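# Close the white door from inside until latched

## Task

From inside the room, push the white door shut so that its latch catches and holds it closed, without disturbing anything else. Release it, keep both grippers empty and back away. The robot must not fall or be left tilted, or the task fails. Once everything has settled after you finish, neither arm (hands included) nor the lift may touch anything, and the base may touch nothing movable (parts, boxes, carts, lids, drawers and the like); breaking this during the final second costs a one-time deduction.

## Robot and tools

ROBOT. LinearBot: a base that can drive, strafe and spin, with a column about 1.7 m high. A carriage on the column (lift_m, 0 to 1 m) carries two identical six-joint arms with two-finger grippers. Arm bases sit near 0.57 m + lift_m above the floor, and carriage parts hang roughly 0.15 m below them. A hand reaches about 0.78 m from its shoulder but only about 0.38 m below its arm base. Parked arm joints 1-6: 0, 0.05, 0.05, 1.45, 0, 0; parked, the robot is about 0.85 m wide and 0.65 m long. Cameras: carriage_camera (fixed, forward, tilted about 20 degrees down), left_wrist_camera and right_wrist_camera (looking past the fingertips).

FRAMES. Base frame: origin on the floor below the base centre, x forward, y left, z up, in metres. left_hand and right_hand readings are the midpoint between each hand's pads in this frame; quat_wxyz gives hand orientation (hand z along the fingers, opening along hand y). Readings can be off, true hand usually lower, worse at long reach. base_odometry is in the frame the base had at scene start, from wheel turns only (slip counts as travel); heading in rad, left positive, -3.142 to 3.142.

move. One action per call. Arguments:
- base: a single relative command, an offset from where the base last measured itself: translate_m (forward +, -2 to 2 m), strafe_m (left +, -2 to 2 m) or rotate_rad (counter-clockwise +, -6.3 to 6.3 rad).
- joints: one flat object, keys by name, absolute targets (not offsets): lift_m (0 to 1 m); for each arm left_/right_ joint1_rad (-2.617 to 3.054; 0 forward, + turns left), joint2_rad (0 to 3.141; shoulder, 0 back level, 1.57 up, 3.14 forward level), joint3_rad (0 to 3.141; elbow, 0 folded, 3.14 straight), joint4_rad (-1.57 to 1.57; wrist pitch, + lifts fingertips), joint5_rad (-1.57 to 1.57; wrist yaw, + turns fingertips right), joint6_rad (-2.094 to 2.094; roll), gripper_m (0 to 0.093 m pad gap). Named joints only change; others continue toward old targets.
- speeds: per-action caps: translate_m and strafe_m 0.02-0.5 m/s, rotate_rad 0.05-1.57 rad/s, lift_m 0.08-0.27 m/s (default 0.25).
- min_time_s: 0.1-8 s, minimum duration of arm and gripper motions; 2 or more gives straighter hand paths. Too short speeds moves up and may overshoot.
- cameras: list of carriage_camera, left_wrist_camera, right_wrist_camera or all; [] none.
- blocking: true/omitted waits for everything to rest; false returns in about 0.5 s while motion continues.
A call with no action just reports state and images. Unknown keys make a call invalid; out-of-range values are refused, and then later move/wait/finished_scene calls in the same reply are skipped (also after an uncommanded stop).

wait(seconds 0-10, cameras): lets time pass; returns early once running moves rest. stop(cameras): brakes all running motions (base coasts a bit; a braked arm may keep pressing). zoom_image(camera, region [x0,y0,x1,y1] pixels, at most 504 square): closer view of the latest image. read_manual(section "licences"): licence texts only. finished_scene(scene): ends the scene with its number; make no further calls in that reply.

RESULTS. base_status/joint_status per motion: done, moving, off_target (rested away from target, maybe still pushing), stopped, contact_stop or time_out (target dropped, holds in place; a base drive can end this way with nothing in the way), not_followed ("joint command not followed": an arm target withheld because it would bring the arms too close), limit_stop_at_motor_heat. Done tolerances: lift 0.004, joints 1 0.02, 2 0.105, 3 0.06, 4 0.04, 5 0.025, 6 0.02, gripper 0.004. on_its_own lists uncommanded behaviour ("held at" is a target). motor_effort: percent of max, bracket = peak in last action; lift effort falling while lowering means a hand rests on something. Joint torques per arm joint, with offsets and noise. Motor temperatures per arm joint plus gripper; MOTOR HOT at 75 °C, at 100 °C the arm goes limp for 30-60 s (OVER-TEMPERATURE FAULT). Park arms to cool. Gripper readings: near 0-0.003 when closed empty; release by commanding well above the reading. Actions last at most 15 s (time_out after 14 s). The scene keeps running while you think.

CAUTIONS. Drives do not sense the arms: an arm can bend against the door while the base reports done. Never drive away while a hand grips a shut door or its handle; it can pitch the robot over, and so can arm pulls on it. High carriage, stretched or loaded arms, pushing and abrupt stops make tipping likely; watch images and unexplained rises in hand z for leaning. After a contact stop, back off about 0.2 m (or turn back). Don't reverse under table edges. Arms have no contact stop and spring to target when freed. With joint2 below 0.8, swinging joint1 outward by 0.5 or more may hit the column. Keep the arms from striking or squeezing each other, grippers included; to untangle, resend one arm its readings with joint1 turned away, then the other. Push the door gently, avoid slamming it or hitting fixed objects, then release, retract the arms into free air, and leave the base clear of movable things.

Each tool is called after ">>>" in YAML: its name, and indented under it one key for each argument.

## Session

>>> move:

Scene clock: 0.00 s.
Joint torques (N m): no reading
Motor temperatures (°C): left_arm=[31 34 39 31 28 30 27] | right_arm=[32 35 36 31 30 29 31]
base_odometry: x=+0.000 y=+0.000 heading=+0.000
base_status: not commanded
joint_positions: lift_m=+0.300 left_joint1_rad=-0.003 left_joint2_rad=+0.052 left_joint3_rad=+0.038 left_joint4_rad=+1.430 left_joint5_rad=-0.033 left_joint6_rad=+0.031 left_gripper_m=+0.09396 right_joint1_rad=+0.000 right_joint2_rad=+0.035 right_joint3_rad=+0.040 right_joint4_rad=+1.434 right_joint5_rad=-0.028 right_joint6_rad=-0.032 right_gripper_m=+0.09396
joint_status: not commanded
motor_effort: lift_m=+18 drive_wheels=+1
left_hand: x=+0.2553 y=+0.3028 z=+1.3095 quat_wxyz=(+0.997, -0.015, +0.077, +0.015) (m; base frame)
right_hand: x=+0.2486 y=-0.2923 z=+1.3103 quat_wxyz=(+0.998, -0.015, +0.066, -0.015) (m; base frame)
pictures: carriage_camera, left_wrist_camera, right_wrist_camera
Images, in order (width x height): carriage_camera 672x504, left_wrist_camera 672x504, right_wrist_camera 672x504.

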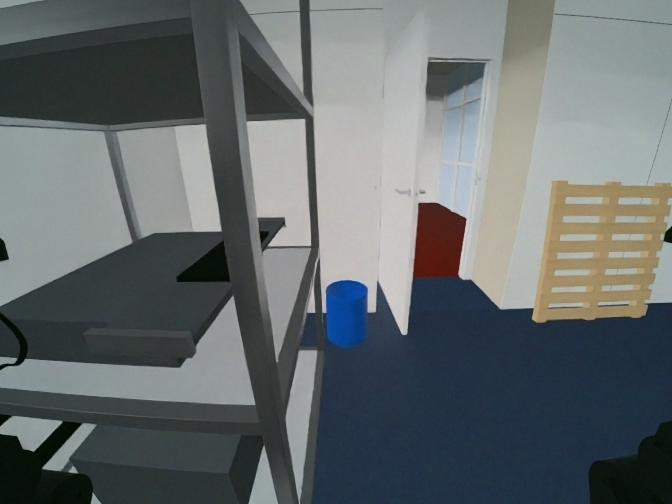

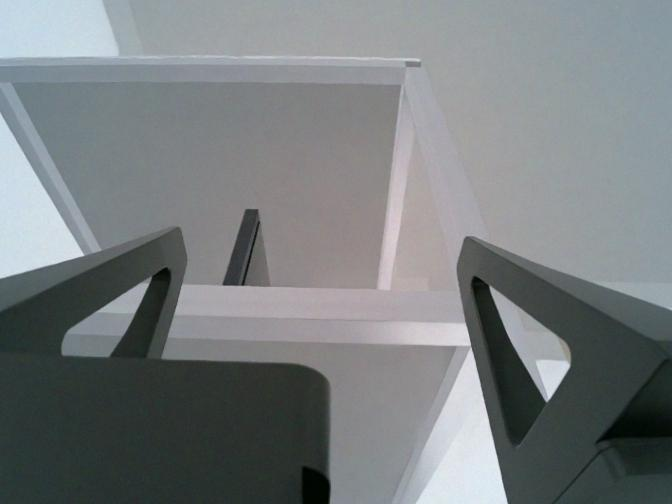

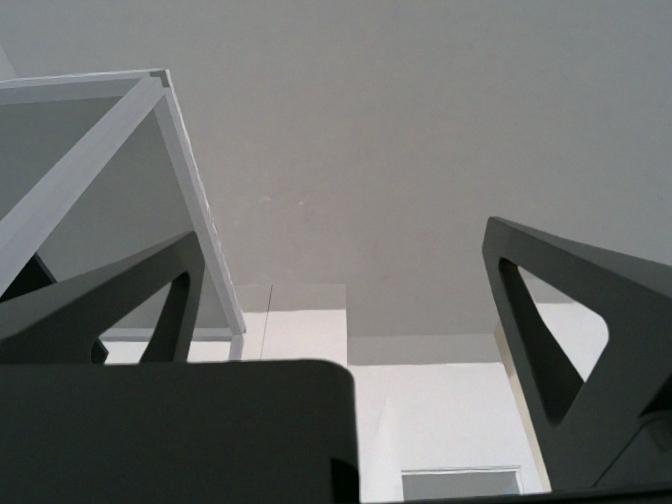

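>>> move:
  base: {"strafe_m": -0.6}
  joints: {"lift_m": 0.1, "left_gripper_m": 0, "right_gripper_m": 0}
  cameras: ["carriage_camera"]

Scene clock: 48.27 s.
Joint torques (N m): left_arm=[-0.13 4 5.56 -0.1 0.11 0.06] | right_arm=[-0.02 3.93 5.89 -0.21 -0.05 -0.05]
move: done
base_odometry: x=-0.001 y=-0.600 heading=-0.001
base_status: done
joint_positions: lift_m=+0.100 left_joint1_rad=-0.003 left_joint2_rad=+0.052 left_joint3_rad=+0.038 left_joint4_rad=+1.430 left_joint5_rad=-0.033 left_joint6_rad=+0.031 left_gripper_m=+0.00067 right_joint1_rad=+0.001 right_joint2_rad=+0.035 right_joint3_rad=+0.040 right_joint4_rad=+1.434 right_joint5_rad=-0.028 right_joint6_rad=-0.032 right_gripper_m=+0.00010
joint_status: all done
motor_effort: lift_m=+18(19) drive_wheels=-3(18)
left_hand: x=+0.2553 y=+0.3028 z=+1.1094 quat_wxyz=(+0.997, -0.015, +0.077, +0.015) (m; base frame)
right_hand: x=+0.2486 y=-0.2923 z=+1.1102 quat_wxyz=(+0.998, -0.015, +0.066, -0.015) (m; base frame)
pictures: carriage_camera
Images, in order (width x height): carriage_camera 672x504.

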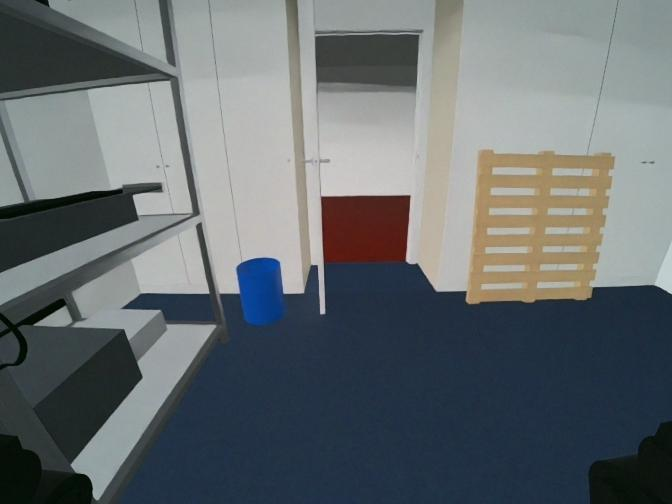

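>>> move:
  base: {"translate_m": 0.7}
  joints: {"left_joint2_rad": 2.618, "left_joint3_rad": 1.92, "left_joint4_rad": 0.698, "left_joint5_rad": 0, "left_joint6_rad": 0}
  min_time_s: 3
  speeds: {"translate_m": 0.3}
  cameras: ["carriage_camera", "left_wrist_camera"]

Scene clock: 82.97 s.
Joint torques (N m): left_arm=[-0.08 -15.45 8.88 1.94 0.29 -0.1] | right_arm=[-0.17 3.86 5.93 -0.2 -0.05 -0.05]
move: done
base_odometry: x=+0.699 y=-0.601 heading=-0.001
base_status: done
joint_positions: lift_m=+0.100 left_joint1_rad=-0.003 left_joint2_rad=+2.607 left_joint3_rad=+1.893 left_joint4_rad=+0.702 left_joint5_rad=-0.015 left_joint6_rad=+0.012 left_gripper_m=+0.00067 right_joint1_rad=+0.001 right_joint2_rad=+0.035 right_joint3_rad=+0.040 right_joint4_rad=+1.434 right_joint5_rad=-0.028 right_joint6_rad=-0.032 right_gripper_m=+0.00010
joint_status: all done
motor_effort: lift_m=+18(19) drive_wheels=-2(17)
left_hand: x=+0.9347 y=+0.2977 z=+0.8107 quat_wxyz=(+0.703, +0.000, +0.711, +0.009) (m; base frame)
right_hand: x=+0.2486 y=-0.2923 z=+1.1103 quat_wxyz=(+0.998, -0.015, +0.066, -0.015) (m; base frame)
pictures: carriage_camera, left_wrist_camera
Images, in order (width x height): carriage_camera 672x504, left_wrist_camera 672x504.

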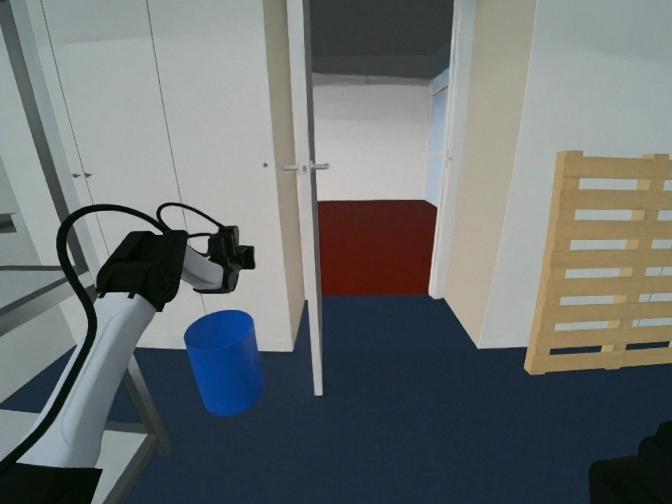

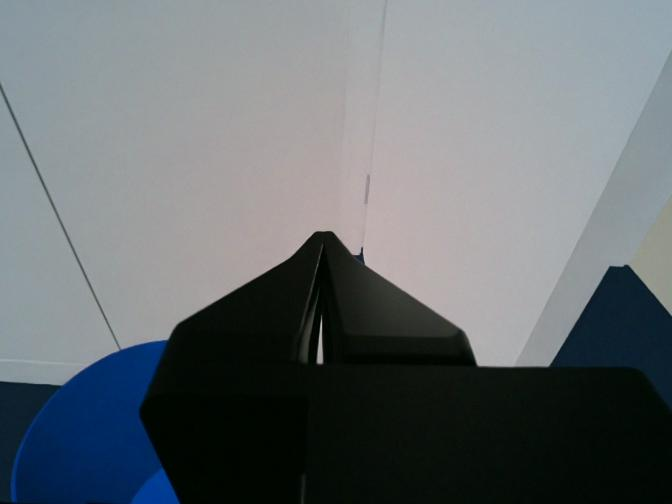

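>>> move:
  base: {"strafe_m": -0.06}

>>> move:
  base: {"translate_m": 0.36}
  speeds: {"translate_m": 0.2}
  cameras: ["carriage_camera", "left_wrist_camera"]

Scene clock: 92.17 s.
Joint torques (N m): left_arm=[0.09 -15.32 9.05 1.92 0.23 -0.06] | right_arm=[-0.03 3.86 5.94 -0.19 -0.07 -0.05]
Motor temperatures (°C): left_arm=[31 43 44 33 28 30 28] | right_arm=[31 37 37 30 30 29 31]
move: done
base_odometry: x=+0.700 y=-0.661 heading=-0.001
base_status: done
joint_positions: lift_m=+0.100 left_joint1_rad=-0.007 left_joint2_rad=+2.607 left_joint3_rad=+1.893 left_joint4_rad=+0.702 left_joint5_rad=-0.013 left_joint6_rad=+0.012 left_gripper_m=+0.00067 right_joint1_rad=+0.001 right_joint2_rad=+0.035 right_joint3_rad=+0.040 right_joint4_rad=+1.434 right_joint5_rad=-0.028 right_joint6_rad=-0.032 right_gripper_m=+0.00010
joint_status: not commanded
motor_effort: lift_m=+18(19) drive_wheels=+1(13)
left_hand: x=+0.9347 y=+0.2945 z=+0.8106 quat_wxyz=(+0.703, +0.002, +0.711, +0.006) (m; base frame)
right_hand: x=+0.2486 y=-0.2923 z=+1.1103 quat_wxyz=(+0.998, -0.015, +0.066, -0.015) (m; base frame)
pictures: none

Scene clock: 95.17 s.
Joint torques (N m): left_arm=[0.18 -15.36 8.94 1.92 0.23 -0.1] | right_arm=[-0.23 3.85 5.93 -0.2 -0.04 -0.05]
move: done
base_odometry: x=+1.060 y=-0.662 heading=-0.001
base_status: done
joint_positions: lift_m=+0.100 left_joint1_rad=-0.007 left_joint2_rad=+2.607 left_joint3_rad=+1.893 left_joint4_rad=+0.700 left_joint5_rad=-0.013 left_joint6_rad=+0.012 left_gripper_m=+0.00067 right_joint1_rad=+0.001 right_joint2_rad=+0.035 right_joint3_rad=+0.040 right_joint4_rad=+1.433 right_joint5_rad=-0.028 right_joint6_rad=-0.032 right_gripper_m=+0.00010
joint_status: not commanded
motor_effort: lift_m=+18(19) drive_wheels=-2(13)
left_hand: x=+0.9347 y=+0.2945 z=+0.8101 quat_wxyz=(+0.702, +0.002, +0.712, +0.006) (m; base frame)
right_hand: x=+0.2487 y=-0.2923 z=+1.1103 quat_wxyz=(+0.998, -0.015, +0.066, -0.015) (m; base frame)
pictures: carriage_camera, left_wrist_camera
Images, in order (width x height): carriage_camera 672x504, left_wrist_camera 672x504.

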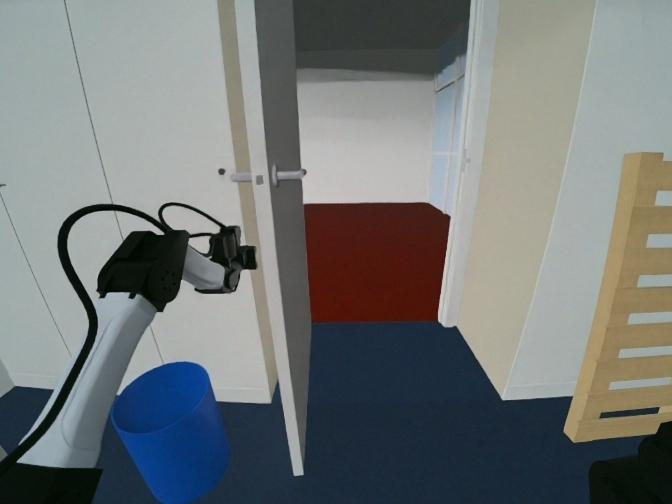

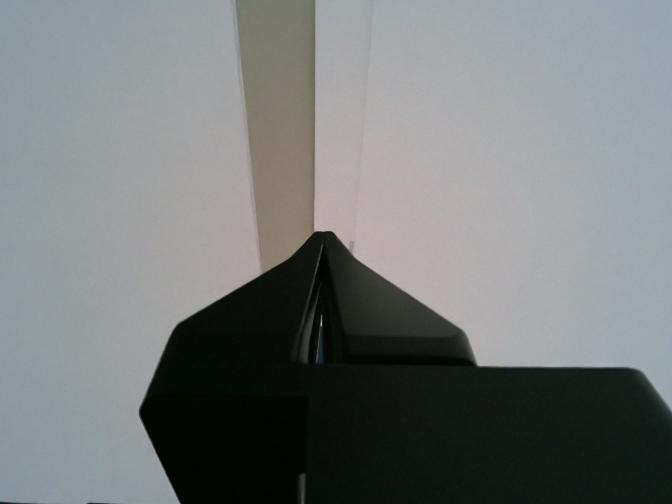

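>>> move:
  base: {"translate_m": 0.2}
  joints: {"left_joint1_rad": -0.6}
  speeds: {"translate_m": 0.06}
  min_time_s: 3.5
  cameras: ["carriage_camera", "left_wrist_camera"]

Scene clock: 112.77 s.
Joint torques (N m): left_arm=[-0.51 -15.24 8.98 1.95 0.25 0.06] | right_arm=[-0.2 3.9 5.93 -0.2 -0.05 -0.03]
Motor temperatures (°C): left_arm=[31 53 45 35 28 30 28] | right_arm=[31 37 37 30 30 29 31]
move: done
base_odometry: x=+1.260 y=-0.662 heading=-0.002
base_status: done
joint_positions: lift_m=+0.100 left_joint1_rad=-0.594 left_joint2_rad=+2.607 left_joint3_rad=+1.894 left_joint4_rad=+0.699 left_joint5_rad=-0.014 left_joint6_rad=+0.001 left_gripper_m=+0.00066 right_joint1_rad=+0.001 right_joint2_rad=+0.035 right_joint3_rad=+0.040 right_joint4_rad=+1.433 right_joint5_rad=-0.028 right_joint6_rad=-0.032 right_gripper_m=+0.00010
joint_status: all done
motor_effort: lift_m=+18(19) drive_wheels=-1(12)
left_hand: x=+0.8130 y=-0.1036 z=+0.8102 quat_wxyz=(+0.673, +0.204, +0.682, -0.200) (m; base frame)
right_hand: x=+0.2487 y=-0.2923 z=+1.1103 quat_wxyz=(+0.998, -0.015, +0.066, -0.015) (m; base frame)
pictures: carriage_camera, left_wrist_camera
Images, in order (width x height): carriage_camera 672x504, left_wrist_camera 672x504.

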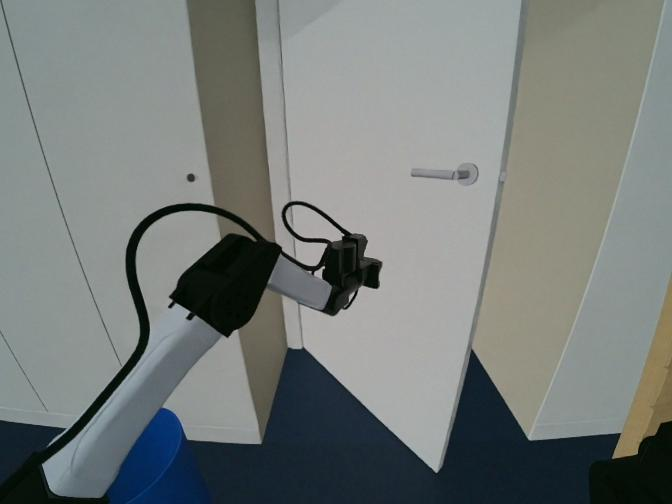

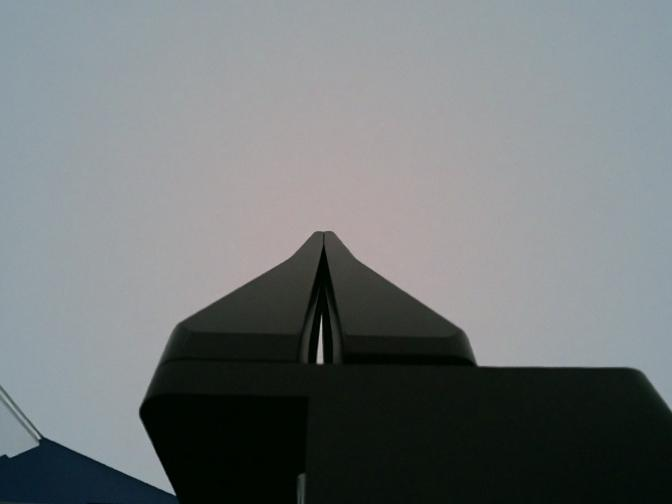

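>>> move:
  base: {"strafe_m": -0.25}
  speeds: {"strafe_m": 0.1}

>>> move:
  base: {"translate_m": 0.4}
  speeds: {"translate_m": 0.1}
  cameras: ["carriage_camera", "left_wrist_camera"]

Scene clock: 134.30 s.
Joint torques (N m): left_arm=[-0.2 -15.08 8.9 1.93 0.23 0.04] | right_arm=[-0.31 3.92 5.96 -0.19 -0.07 -0.04]
Motor temperatures (°C): left_arm=[31 58 47 37 28 30 28] | right_arm=[31 37 38 30 30 29 31]
move: done
base_odometry: x=+1.259 y=-0.912 heading=-0.001
base_status: done
joint_positions: lift_m=+0.100 left_joint1_rad=-0.601 left_joint2_rad=+2.607 left_joint3_rad=+1.894 left_joint4_rad=+0.697 left_joint5_rad=-0.013 left_joint6_rad=+0.001 left_gripper_m=+0.00066 right_joint1_rad=+0.001 right_joint2_rad=+0.035 right_joint3_rad=+0.040 right_joint4_rad=+1.433 right_joint5_rad=-0.028 right_joint6_rad=-0.032 right_gripper_m=+0.00010
joint_status: not commanded
motor_effort: lift_m=+18(19) drive_wheels=-1(14)
left_hand: x=+0.8100 y=-0.1079 z=+0.8099 quat_wxyz=(+0.672, +0.207, +0.682, -0.203) (m; base frame)
right_hand: x=+0.2487 y=-0.2923 z=+1.1103 quat_wxyz=(+0.998, -0.015, +0.066, -0.015) (m; base frame)
pictures: none

Scene clock: 139.00 s.
Joint torques (N m): left_arm=[-0.14 -15.35 8.9 1.98 0.11 0.03] | right_arm=[-0.17 3.84 5.97 -0.15 -0.07 -0.03]
Motor temperatures (°C): left_arm=[31 59 47 38 28 30 28] | right_arm=[31 37 38 30 30 29 31]
move: done
base_odometry: x=+1.659 y=-0.913 heading=-0.002
base_status: done
joint_positions: lift_m=+0.100 left_joint1_rad=-0.599 left_joint2_rad=+2.607 left_joint3_rad=+1.894 left_joint4_rad=+0.697 left_joint5_rad=-0.002 left_joint6_rad=+0.001 left_gripper_m=+0.00066 right_joint1_rad=+0.001 right_joint2_rad=+0.035 right_joint3_rad=+0.040 right_joint4_rad=+1.433 right_joint5_rad=-0.028 right_joint6_rad=-0.032 right_gripper_m=+0.00010
joint_status: not commanded
motor_effort: lift_m=+18(19) drive_wheels=-1(12)
left_hand: x=+0.8096 y=-0.1085 z=+0.8098 quat_wxyz=(+0.670, +0.210, +0.681, -0.206) (m; base frame)
right_hand: x=+0.2487 y=-0.2923 z=+1.1103 quat_wxyz=(+0.998, -0.015, +0.066, -0.015) (m; base frame)
pictures: carriage_camera, left_wrist_camera
Images, in order (width x height): carriage_camera 672x504, left_wrist_camera 672x504.

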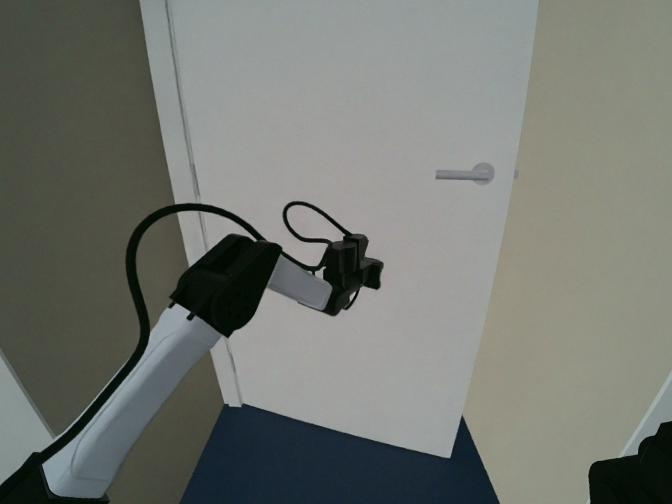

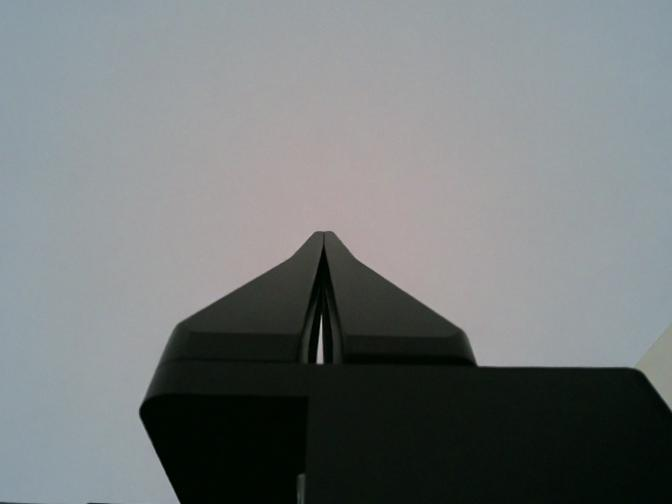

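>>> move:
  base: {"translate_m": 0.3}
  speeds: {"translate_m": 0.1}
  cameras: ["carriage_camera", "left_wrist_camera"]

Scene clock: 148.10 s.
Joint torques (N m): left_arm=[12.59 -15.17 9.05 2.31 -3.16 0.35] | right_arm=[-0.23 3.93 5.97 -0.18 -0.07 -0.04]
Motor temperatures (°C): left_arm=[31 61 48 39 28 30 28] | right_arm=[31 37 38 30 30 29 31]
move: done
base_odometry: x=+1.959 y=-0.914 heading=-0.002
base_status: done
joint_positions: lift_m=+0.100 left_joint1_rad=-0.765 left_joint2_rad=+2.607 left_joint3_rad=+1.892 left_joint4_rad=+0.656 left_joint5_rad=+0.284 left_joint6_rad=-0.029 left_gripper_m=+0.00071 right_joint1_rad=+0.001 right_joint2_rad=+0.035 right_joint3_rad=+0.040 right_joint4_rad=+1.432 right_joint5_rad=-0.028 right_joint6_rad=-0.032 right_gripper_m=+0.00010
joint_status: not commanded
motor_effort: lift_m=+18(19) drive_wheels=+9(14)
left_hand: x=+0.6953 y=-0.2311 z=+0.7992 quat_wxyz=(+0.587, +0.350, +0.637, -0.357) (m; base frame)
right_hand: x=+0.2490 y=-0.2923 z=+1.1102 quat_wxyz=(+0.998, -0.015, +0.066, -0.015) (m; base frame)
pictures: carriage_camera, left_wrist_camera
Images, in order (width x height): carriage_camera 672x504, left_wrist_camera 672x504.

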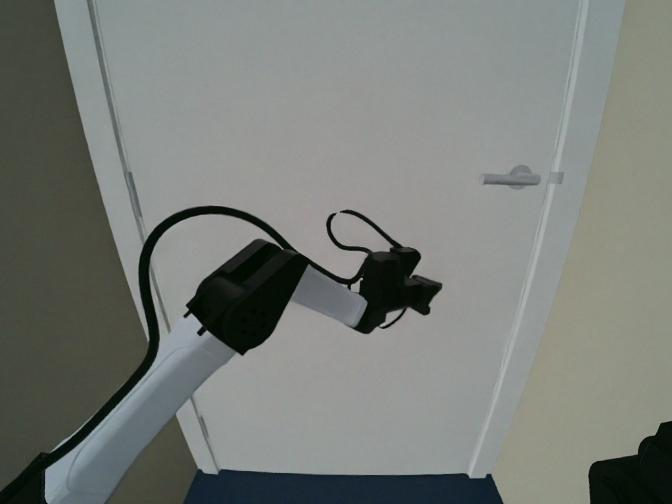

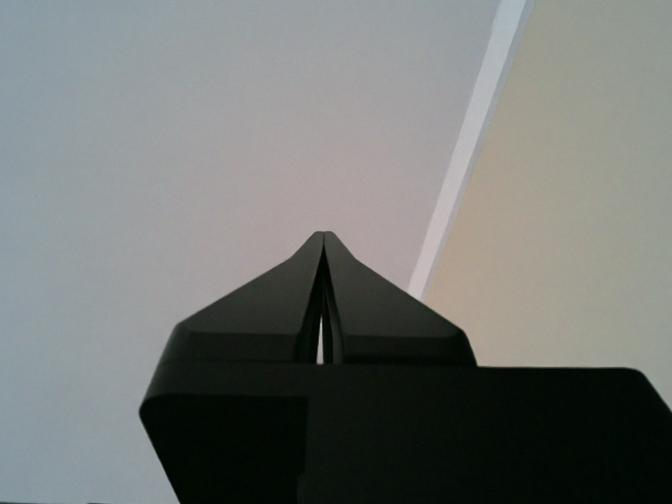

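>>> zoom_image:
  camera: "carriage_camera"
  region: [470, 100, 630, 260]

>>> zoom_image:
  camera: "carriage_camera"
  region: [420, 380, 540, 500]

Scaled by 3.150 from the camera's 672x504 image, which has a finer 960x720 frame.

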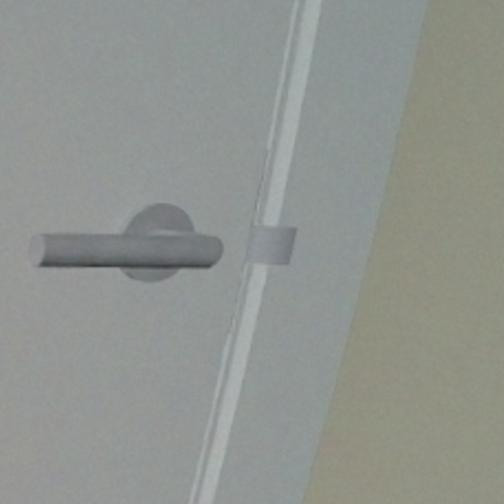

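Scaled by 4.200 from the camera's 672x504 image, which has a finer 960x720 frame.

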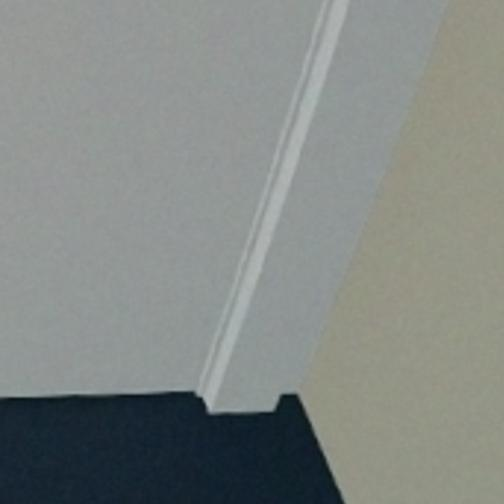

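>>> move:
  base: {"translate_m": -0.25}
  speeds: {"translate_m": 0.12}
  cameras: ["carriage_camera", "left_wrist_camera"]

>>> zoom_image:
  camera: "carriage_camera"
  region: [420, 100, 580, 260]

Scene clock: 163.57 s.
Joint torques (N m): left_arm=[-0.39 -15.38 8.98 2.14 -0.09 0.12] | right_arm=[-0.18 3.86 5.96 -0.18 -0.05 -0.06]
Motor temperatures (°C): left_arm=[37 63 47 41 33 30 28] | right_arm=[31 37 38 30 29 29 31]
move: done
base_odometry: x=+1.709 y=-0.913 heading=-0.002
base_status: done
joint_positions: lift_m=+0.100 left_joint1_rad=-0.597 left_joint2_rad=+2.607 left_joint3_rad=+1.892 left_joint4_rad=+0.680 left_joint5_rad=+0.016 left_joint6_rad=-0.008 left_gripper_m=+0.00067 right_joint1_rad=+0.001 right_joint2_rad=+0.035 right_joint3_rad=+0.040 right_joint4_rad=+1.432 right_joint5_rad=-0.028 right_joint6_rad=-0.032 right_gripper_m=+0.00010
joint_status: not commanded
motor_effort: lift_m=+18(19) drive_wheels=-1(11)
left_hand: x=+0.8084 y=-0.1097 z=+0.8049 quat_wxyz=(+0.662, +0.214, +0.687, -0.213) (m; base frame)
right_hand: x=+0.2490 y=-0.2923 z=+1.1102 quat_wxyz=(+0.998, -0.015, +0.066, -0.015) (m; base frame)
pictures: carriage_camera, left_wrist_camera
Images, in order (width x height): carriage_camera 672x504, left_wrist_camera 672x504.

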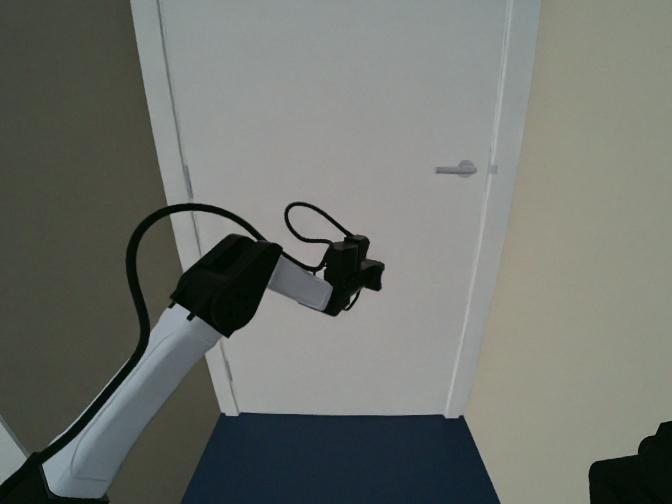

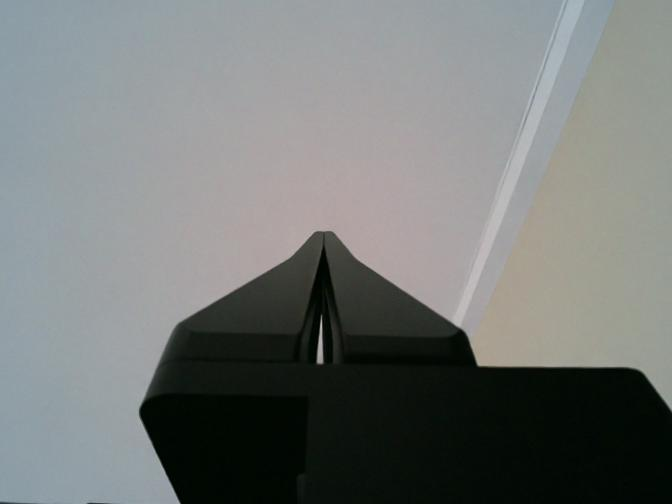

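Scaled by 3.150 from the camera's 672x504 image, which has a finer 960x720 frame.

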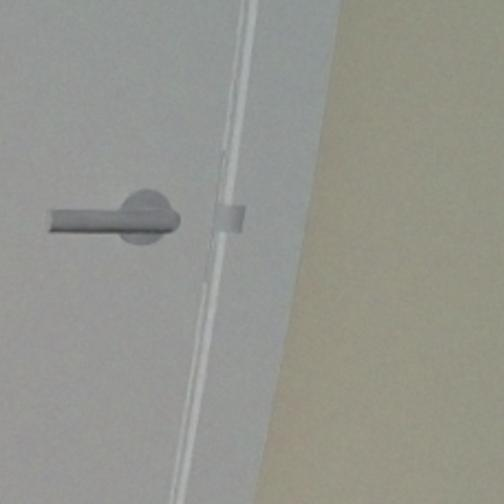

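>>> finished_scene:
  scene: 1

The scene is finished: the task was done.


## Next scene

The same job, from a new start.

>>> move:
  cameras: ["carriage_camera"]

Scene clock: 0.00 s.
Joint torques (N m): no reading
Motor temperatures (°C): left_arm=[30 34 36 30 28 30 27] | right_arm=[31 32 33 28 29 29 31]
base_odometry: x=+0.000 y=+0.000 heading=+0.000
base_status: not commanded
joint_positions: lift_m=+0.300 left_joint1_rad=-0.004 left_joint2_rad=+0.043 left_joint3_rad=+0.038 left_joint4_rad=+1.478 left_joint5_rad=-0.003 left_joint6_rad=-0.042 left_gripper_m=+0.09396 right_joint1_rad=-0.020 right_joint2_rad=+0.054 right_joint3_rad=+0.039 right_joint4_rad=+1.497 right_joint5_rad=+0.020 right_joint6_rad=+0.048 right_gripper_m=+0.09396
joint_status: not commanded
motor_effort: lift_m=+18 drive_wheels=+0
left_hand: x=+0.2411 y=+0.2976 z=+1.3111 quat_wxyz=(+0.999, -0.002, +0.049, -0.023) (m; base frame)
right_hand: x=+0.2395 y=-0.3011 z=+1.3116 quat_wxyz=(+0.999, +0.011, +0.044, +0.013) (m; base frame)
pictures: carriage_camera
Images, in order (width x height): carriage_camera 672x504.

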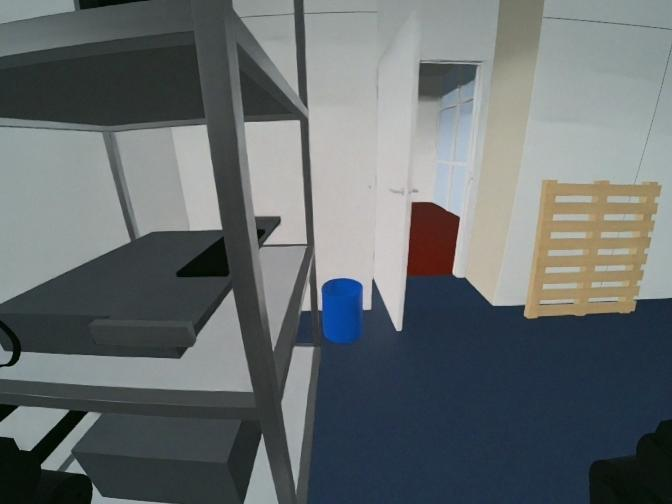

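>>> move:
  base: {"strafe_m": -0.64}
  joints: {"lift_m": 0.1, "left_gripper_m": 0, "right_gripper_m": 0}

>>> move:
  base: {"translate_m": 0.7}
  joints: {"left_joint1_rad": 0, "left_joint2_rad": 2.618, "left_joint3_rad": 1.92, "left_joint4_rad": 0.698, "left_joint5_rad": 0, "left_joint6_rad": 0}
  min_time_s: 2.5
  speeds: {"translate_m": 0.35}
  cameras: ["carriage_camera"]

Scene clock: 11.37 s.
Joint torques (N m): left_arm=[-0.12 3.99 5.57 -0.18 0.13 0.03] | right_arm=[-0.2 3.96 5.81 -0.3 -0.1 -0.05]
move: done
base_odometry: x=-0.001 y=-0.640 heading=-0.001
base_status: done
joint_positions: lift_m=+0.100 left_joint1_rad=-0.003 left_joint2_rad=+0.043 left_joint3_rad=+0.038 left_joint4_rad=+1.478 left_joint5_rad=-0.003 left_joint6_rad=-0.042 left_gripper_m=+0.00066 right_joint1_rad=-0.020 right_joint2_rad=+0.054 right_joint3_rad=+0.039 right_joint4_rad=+1.497 right_joint5_rad=+0.020 right_joint6_rad=+0.048 right_gripper_m=+0.00010
joint_status: all done
motor_effort: lift_m=+19(19) drive_wheels=-4(20)
left_hand: x=+0.2411 y=+0.2976 z=+1.1110 quat_wxyz=(+0.999, -0.002, +0.049, -0.022) (m; base frame)
right_hand: x=+0.2395 y=-0.3011 z=+1.1115 quat_wxyz=(+0.999, +0.011, +0.044, +0.014) (m; base frame)
pictures: none

Scene clock: 15.17 s.
Joint torques (N m): left_arm=[0.09 -15.36 9.16 1.86 0.11 0.18] | right_arm=[-0.12 3.99 5.78 -0.31 -0.1 -0.04]
move: done
base_odometry: x=+0.699 y=-0.641 heading=-0.001
base_status: done
joint_positions: lift_m=+0.100 left_joint1_rad=-0.003 left_joint2_rad=+2.610 left_joint3_rad=+1.894 left_joint4_rad=+0.703 left_joint5_rad=-0.003 left_joint6_rad=-0.011 left_gripper_m=+0.00066 right_joint1_rad=-0.020 right_joint2_rad=+0.054 right_joint3_rad=+0.039 right_joint4_rad=+1.497 right_joint5_rad=+0.020 right_joint6_rad=+0.048 right_gripper_m=+0.00010
joint_status: all done
motor_effort: lift_m=+18(19) drive_wheels=-1(14)
left_hand: x=+0.9349 y=+0.2953 z=+0.8094 quat_wxyz=(+0.703, -0.004, +0.712, -0.004) (m; base frame)
right_hand: x=+0.2395 y=-0.3011 z=+1.1116 quat_wxyz=(+0.999, +0.011, +0.044, +0.014) (m; base frame)
pictures: carriage_camera
Images, in order (width x height): carriage_camera 672x504.

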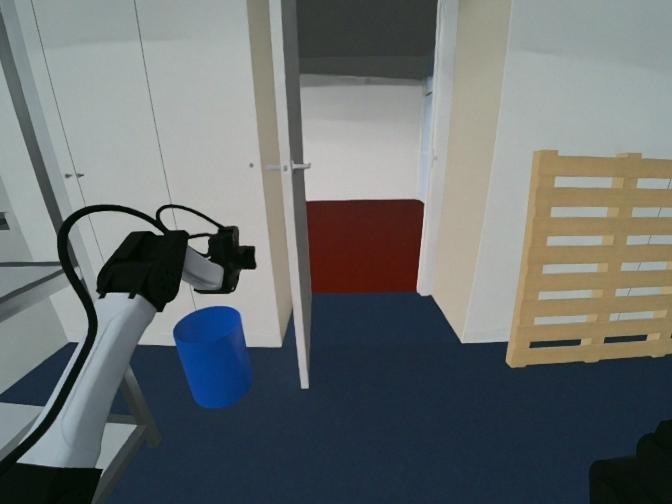

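>>> move:
  base: {"translate_m": 0.4}
  speeds: {"translate_m": 0.25}

>>> move:
  base: {"translate_m": 0.4}
  joints: {"left_joint1_rad": -0.6}
  speeds: {"translate_m": 0.12}
  min_time_s: 3.2
  cameras: ["carriage_camera"]

Scene clock: 46.73 s.
Joint torques (N m): left_arm=[0.21 -15.43 9.03 1.93 0.12 0.17] | right_arm=[-0.14 3.95 5.81 -0.29 -0.09 -0.05]
Motor temperatures (°C): left_arm=[30 46 43 34 28 30 28] | right_arm=[31 33 35 29 29 29 31]
move: done
base_odometry: x=+1.099 y=-0.642 heading=-0.001
base_status: done
joint_positions: lift_m=+0.100 left_joint1_rad=-0.003 left_joint2_rad=+2.610 left_joint3_rad=+1.894 left_joint4_rad=+0.701 left_joint5_rad=-0.003 left_joint6_rad=-0.011 left_gripper_m=+0.00066 right_joint1_rad=-0.020 right_joint2_rad=+0.054 right_joint3_rad=+0.039 right_joint4_rad=+1.497 right_joint5_rad=+0.020 right_joint6_rad=+0.048 right_gripper_m=+0.00010
joint_status: not commanded
motor_effort: lift_m=+18(18) drive_wheels=-2(14)
left_hand: x=+0.9349 y=+0.2953 z=+0.8091 quat_wxyz=(+0.702, -0.004, +0.712, -0.004) (m; base frame)
right_hand: x=+0.2395 y=-0.3011 z=+1.1116 quat_wxyz=(+0.999, +0.011, +0.044, +0.014) (m; base frame)
pictures: none

Scene clock: 50.83 s.
Joint torques (N m): left_arm=[-0.5 -15.3 9.05 1.98 0.26 0.1] | right_arm=[-0.18 3.96 5.78 -0.29 -0.11 -0.06]
move: done
base_odometry: x=+1.499 y=-0.643 heading=-0.002
base_status: done
joint_positions: lift_m=+0.100 left_joint1_rad=-0.596 left_joint2_rad=+2.610 left_joint3_rad=+1.894 left_joint4_rad=+0.700 left_joint5_rad=-0.013 left_joint6_rad=-0.004 left_gripper_m=+0.00065 right_joint1_rad=-0.020 right_joint2_rad=+0.054 right_joint3_rad=+0.039 right_joint4_rad=+1.497 right_joint5_rad=+0.020 right_joint6_rad=+0.048 right_gripper_m=+0.00010
joint_status: all done
motor_effort: lift_m=+18(18) drive_wheels=-2(15)
left_hand: x=+0.8120 y=-0.1051 z=+0.8088 quat_wxyz=(+0.672, +0.204, +0.683, -0.203) (m; base frame)
right_hand: x=+0.2395 y=-0.3011 z=+1.1116 quat_wxyz=(+0.999, +0.011, +0.044, +0.014) (m; base frame)
pictures: carriage_camera
Images, in order (width x height): carriage_camera 672x504.

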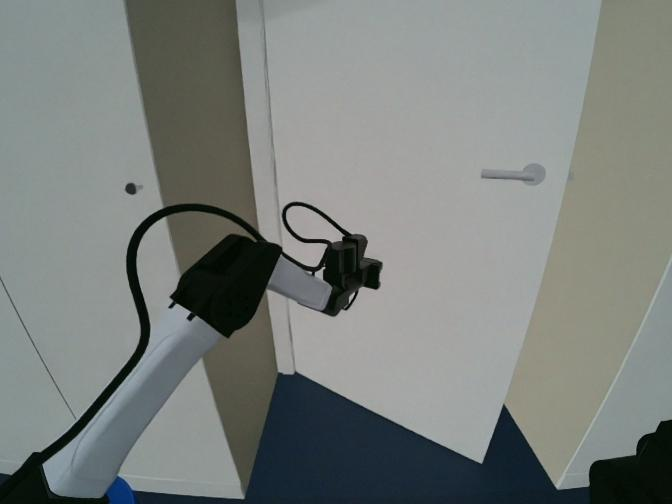

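>>> move:
  base: {"strafe_m": -0.23}
  speeds: {"strafe_m": 0.2}

>>> move:
  base: {"translate_m": 0.5}
  speeds: {"translate_m": 0.12}
  cameras: ["carriage_camera"]

>>> zoom_image:
  camera: "carriage_camera"
  region: [470, 100, 630, 260]

Scene clock: 61.07 s.
Joint torques (N m): left_arm=[-0.29 -15.27 9.02 1.95 0.24 0.08] | right_arm=[-0.14 4 5.76 -0.3 -0.09 -0.05]
move: done
base_odometry: x=+1.499 y=-0.873 heading=-0.002
base_status: done
joint_positions: lift_m=+0.100 left_joint1_rad=-0.599 left_joint2_rad=+2.610 left_joint3_rad=+1.894 left_joint4_rad=+0.700 left_joint5_rad=-0.012 left_joint6_rad=-0.004 left_gripper_m=+0.00065 right_joint1_rad=-0.020 right_joint2_rad=+0.054 right_joint3_rad=+0.039 right_joint4_rad=+1.497 right_joint5_rad=+0.020 right_joint6_rad=+0.048 right_gripper_m=+0.00010
joint_status: not commanded
motor_effort: lift_m=+18(18) drive_wheels=+0(14)
left_hand: x=+0.8107 y=-0.1070 z=+0.8088 quat_wxyz=(+0.671, +0.205, +0.682, -0.204) (m; base frame)
right_hand: x=+0.2395 y=-0.3011 z=+1.1116 quat_wxyz=(+0.999, +0.011, +0.044, +0.014) (m; base frame)
pictures: none

Scene clock: 66.00 s.
Joint torques (N m): left_arm=[11.15 -15.53 8.92 2.17 -3.19 0.31] | right_arm=[-0.25 3.99 5.74 -0.3 -0.1 -0.04]
move: done
base_odometry: x=+1.999 y=-0.874 heading=-0.002
base_status: done
joint_positions: lift_m=+0.100 left_joint1_rad=-0.746 left_joint2_rad=+2.610 left_joint3_rad=+1.893 left_joint4_rad=+0.673 left_joint5_rad=+0.284 left_joint6_rad=-0.021 left_gripper_m=+0.00066 right_joint1_rad=-0.020 right_joint2_rad=+0.054 right_joint3_rad=+0.039 right_joint4_rad=+1.498 right_joint5_rad=+0.020 right_joint6_rad=+0.048 right_gripper_m=+0.00010
joint_status: not commanded
motor_effort: lift_m=+18(18) drive_wheels=+9(15)
left_hand: x=+0.7053 y=-0.2223 z=+0.8019 quat_wxyz=(+0.596, +0.345, +0.634, -0.351) (m; base frame)
right_hand: x=+0.2394 y=-0.3011 z=+1.1116 quat_wxyz=(+0.999, +0.011, +0.044, +0.014) (m; base frame)
pictures: carriage_camera
Images, in order (width x height): carriage_camera 672x504.

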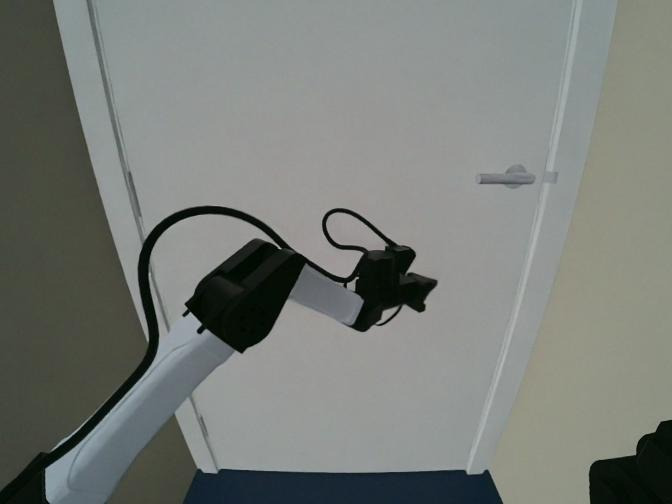

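Scaled by 3.150 from the camera's 672x504 image, which has a finer 960x720 frame.

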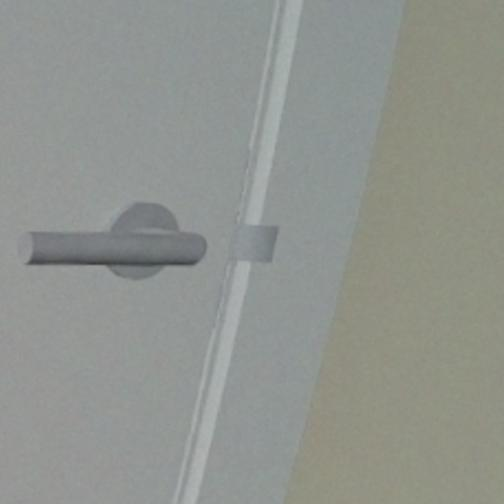

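Same as before; back off and check.

>>> move:
  base: {"translate_m": -0.25}
  speeds: {"translate_m": 0.15}
  cameras: ["carriage_camera"]

>>> zoom_image:
  camera: "carriage_camera"
  region: [420, 100, 580, 260]

Scene clock: 73.33 s.
Joint torques (N m): left_arm=[-0.2 -15.42 9.05 2.15 -0.06 0.12] | right_arm=[-0.17 3.93 5.85 -0.32 -0.08 -0.06]
Motor temperatures (°C): left_arm=[32 51 44 38 30 30 28] | right_arm=[30 33 35 29 29 29 31]
move: done
base_odometry: x=+1.749 y=-0.873 heading=-0.002
base_status: done
joint_positions: lift_m=+0.100 left_joint1_rad=-0.597 left_joint2_rad=+2.610 left_joint3_rad=+1.893 left_joint4_rad=+0.682 left_joint5_rad=+0.015 left_joint6_rad=-0.008 left_gripper_m=+0.00066 right_joint1_rad=-0.020 right_joint2_rad=+0.054 right_joint3_rad=+0.039 right_joint4_rad=+1.498 right_joint5_rad=+0.020 right_joint6_rad=+0.048 right_gripper_m=+0.00010
joint_status: not commanded
motor_effort: lift_m=+18(18) drive_wheels=+1(10)
left_hand: x=+0.8087 y=-0.1096 z=+0.8038 quat_wxyz=(+0.662, +0.214, +0.687, -0.212) (m; base frame)
right_hand: x=+0.2394 y=-0.3011 z=+1.1116 quat_wxyz=(+0.999, +0.011, +0.044, +0.014) (m; base frame)
pictures: carriage_camera
Images, in order (width x height): carriage_camera 672x504.

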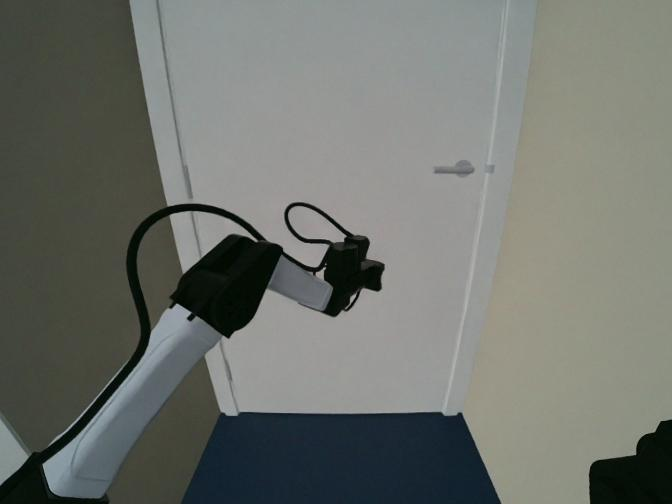

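Scaled by 3.150 from the camera's 672x504 image, which has a finer 960x720 frame.

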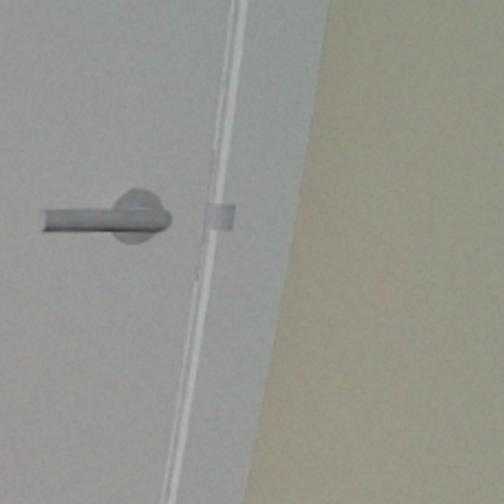

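>>> finished_scene:
  scene: 2

The scene is finished: the task was done.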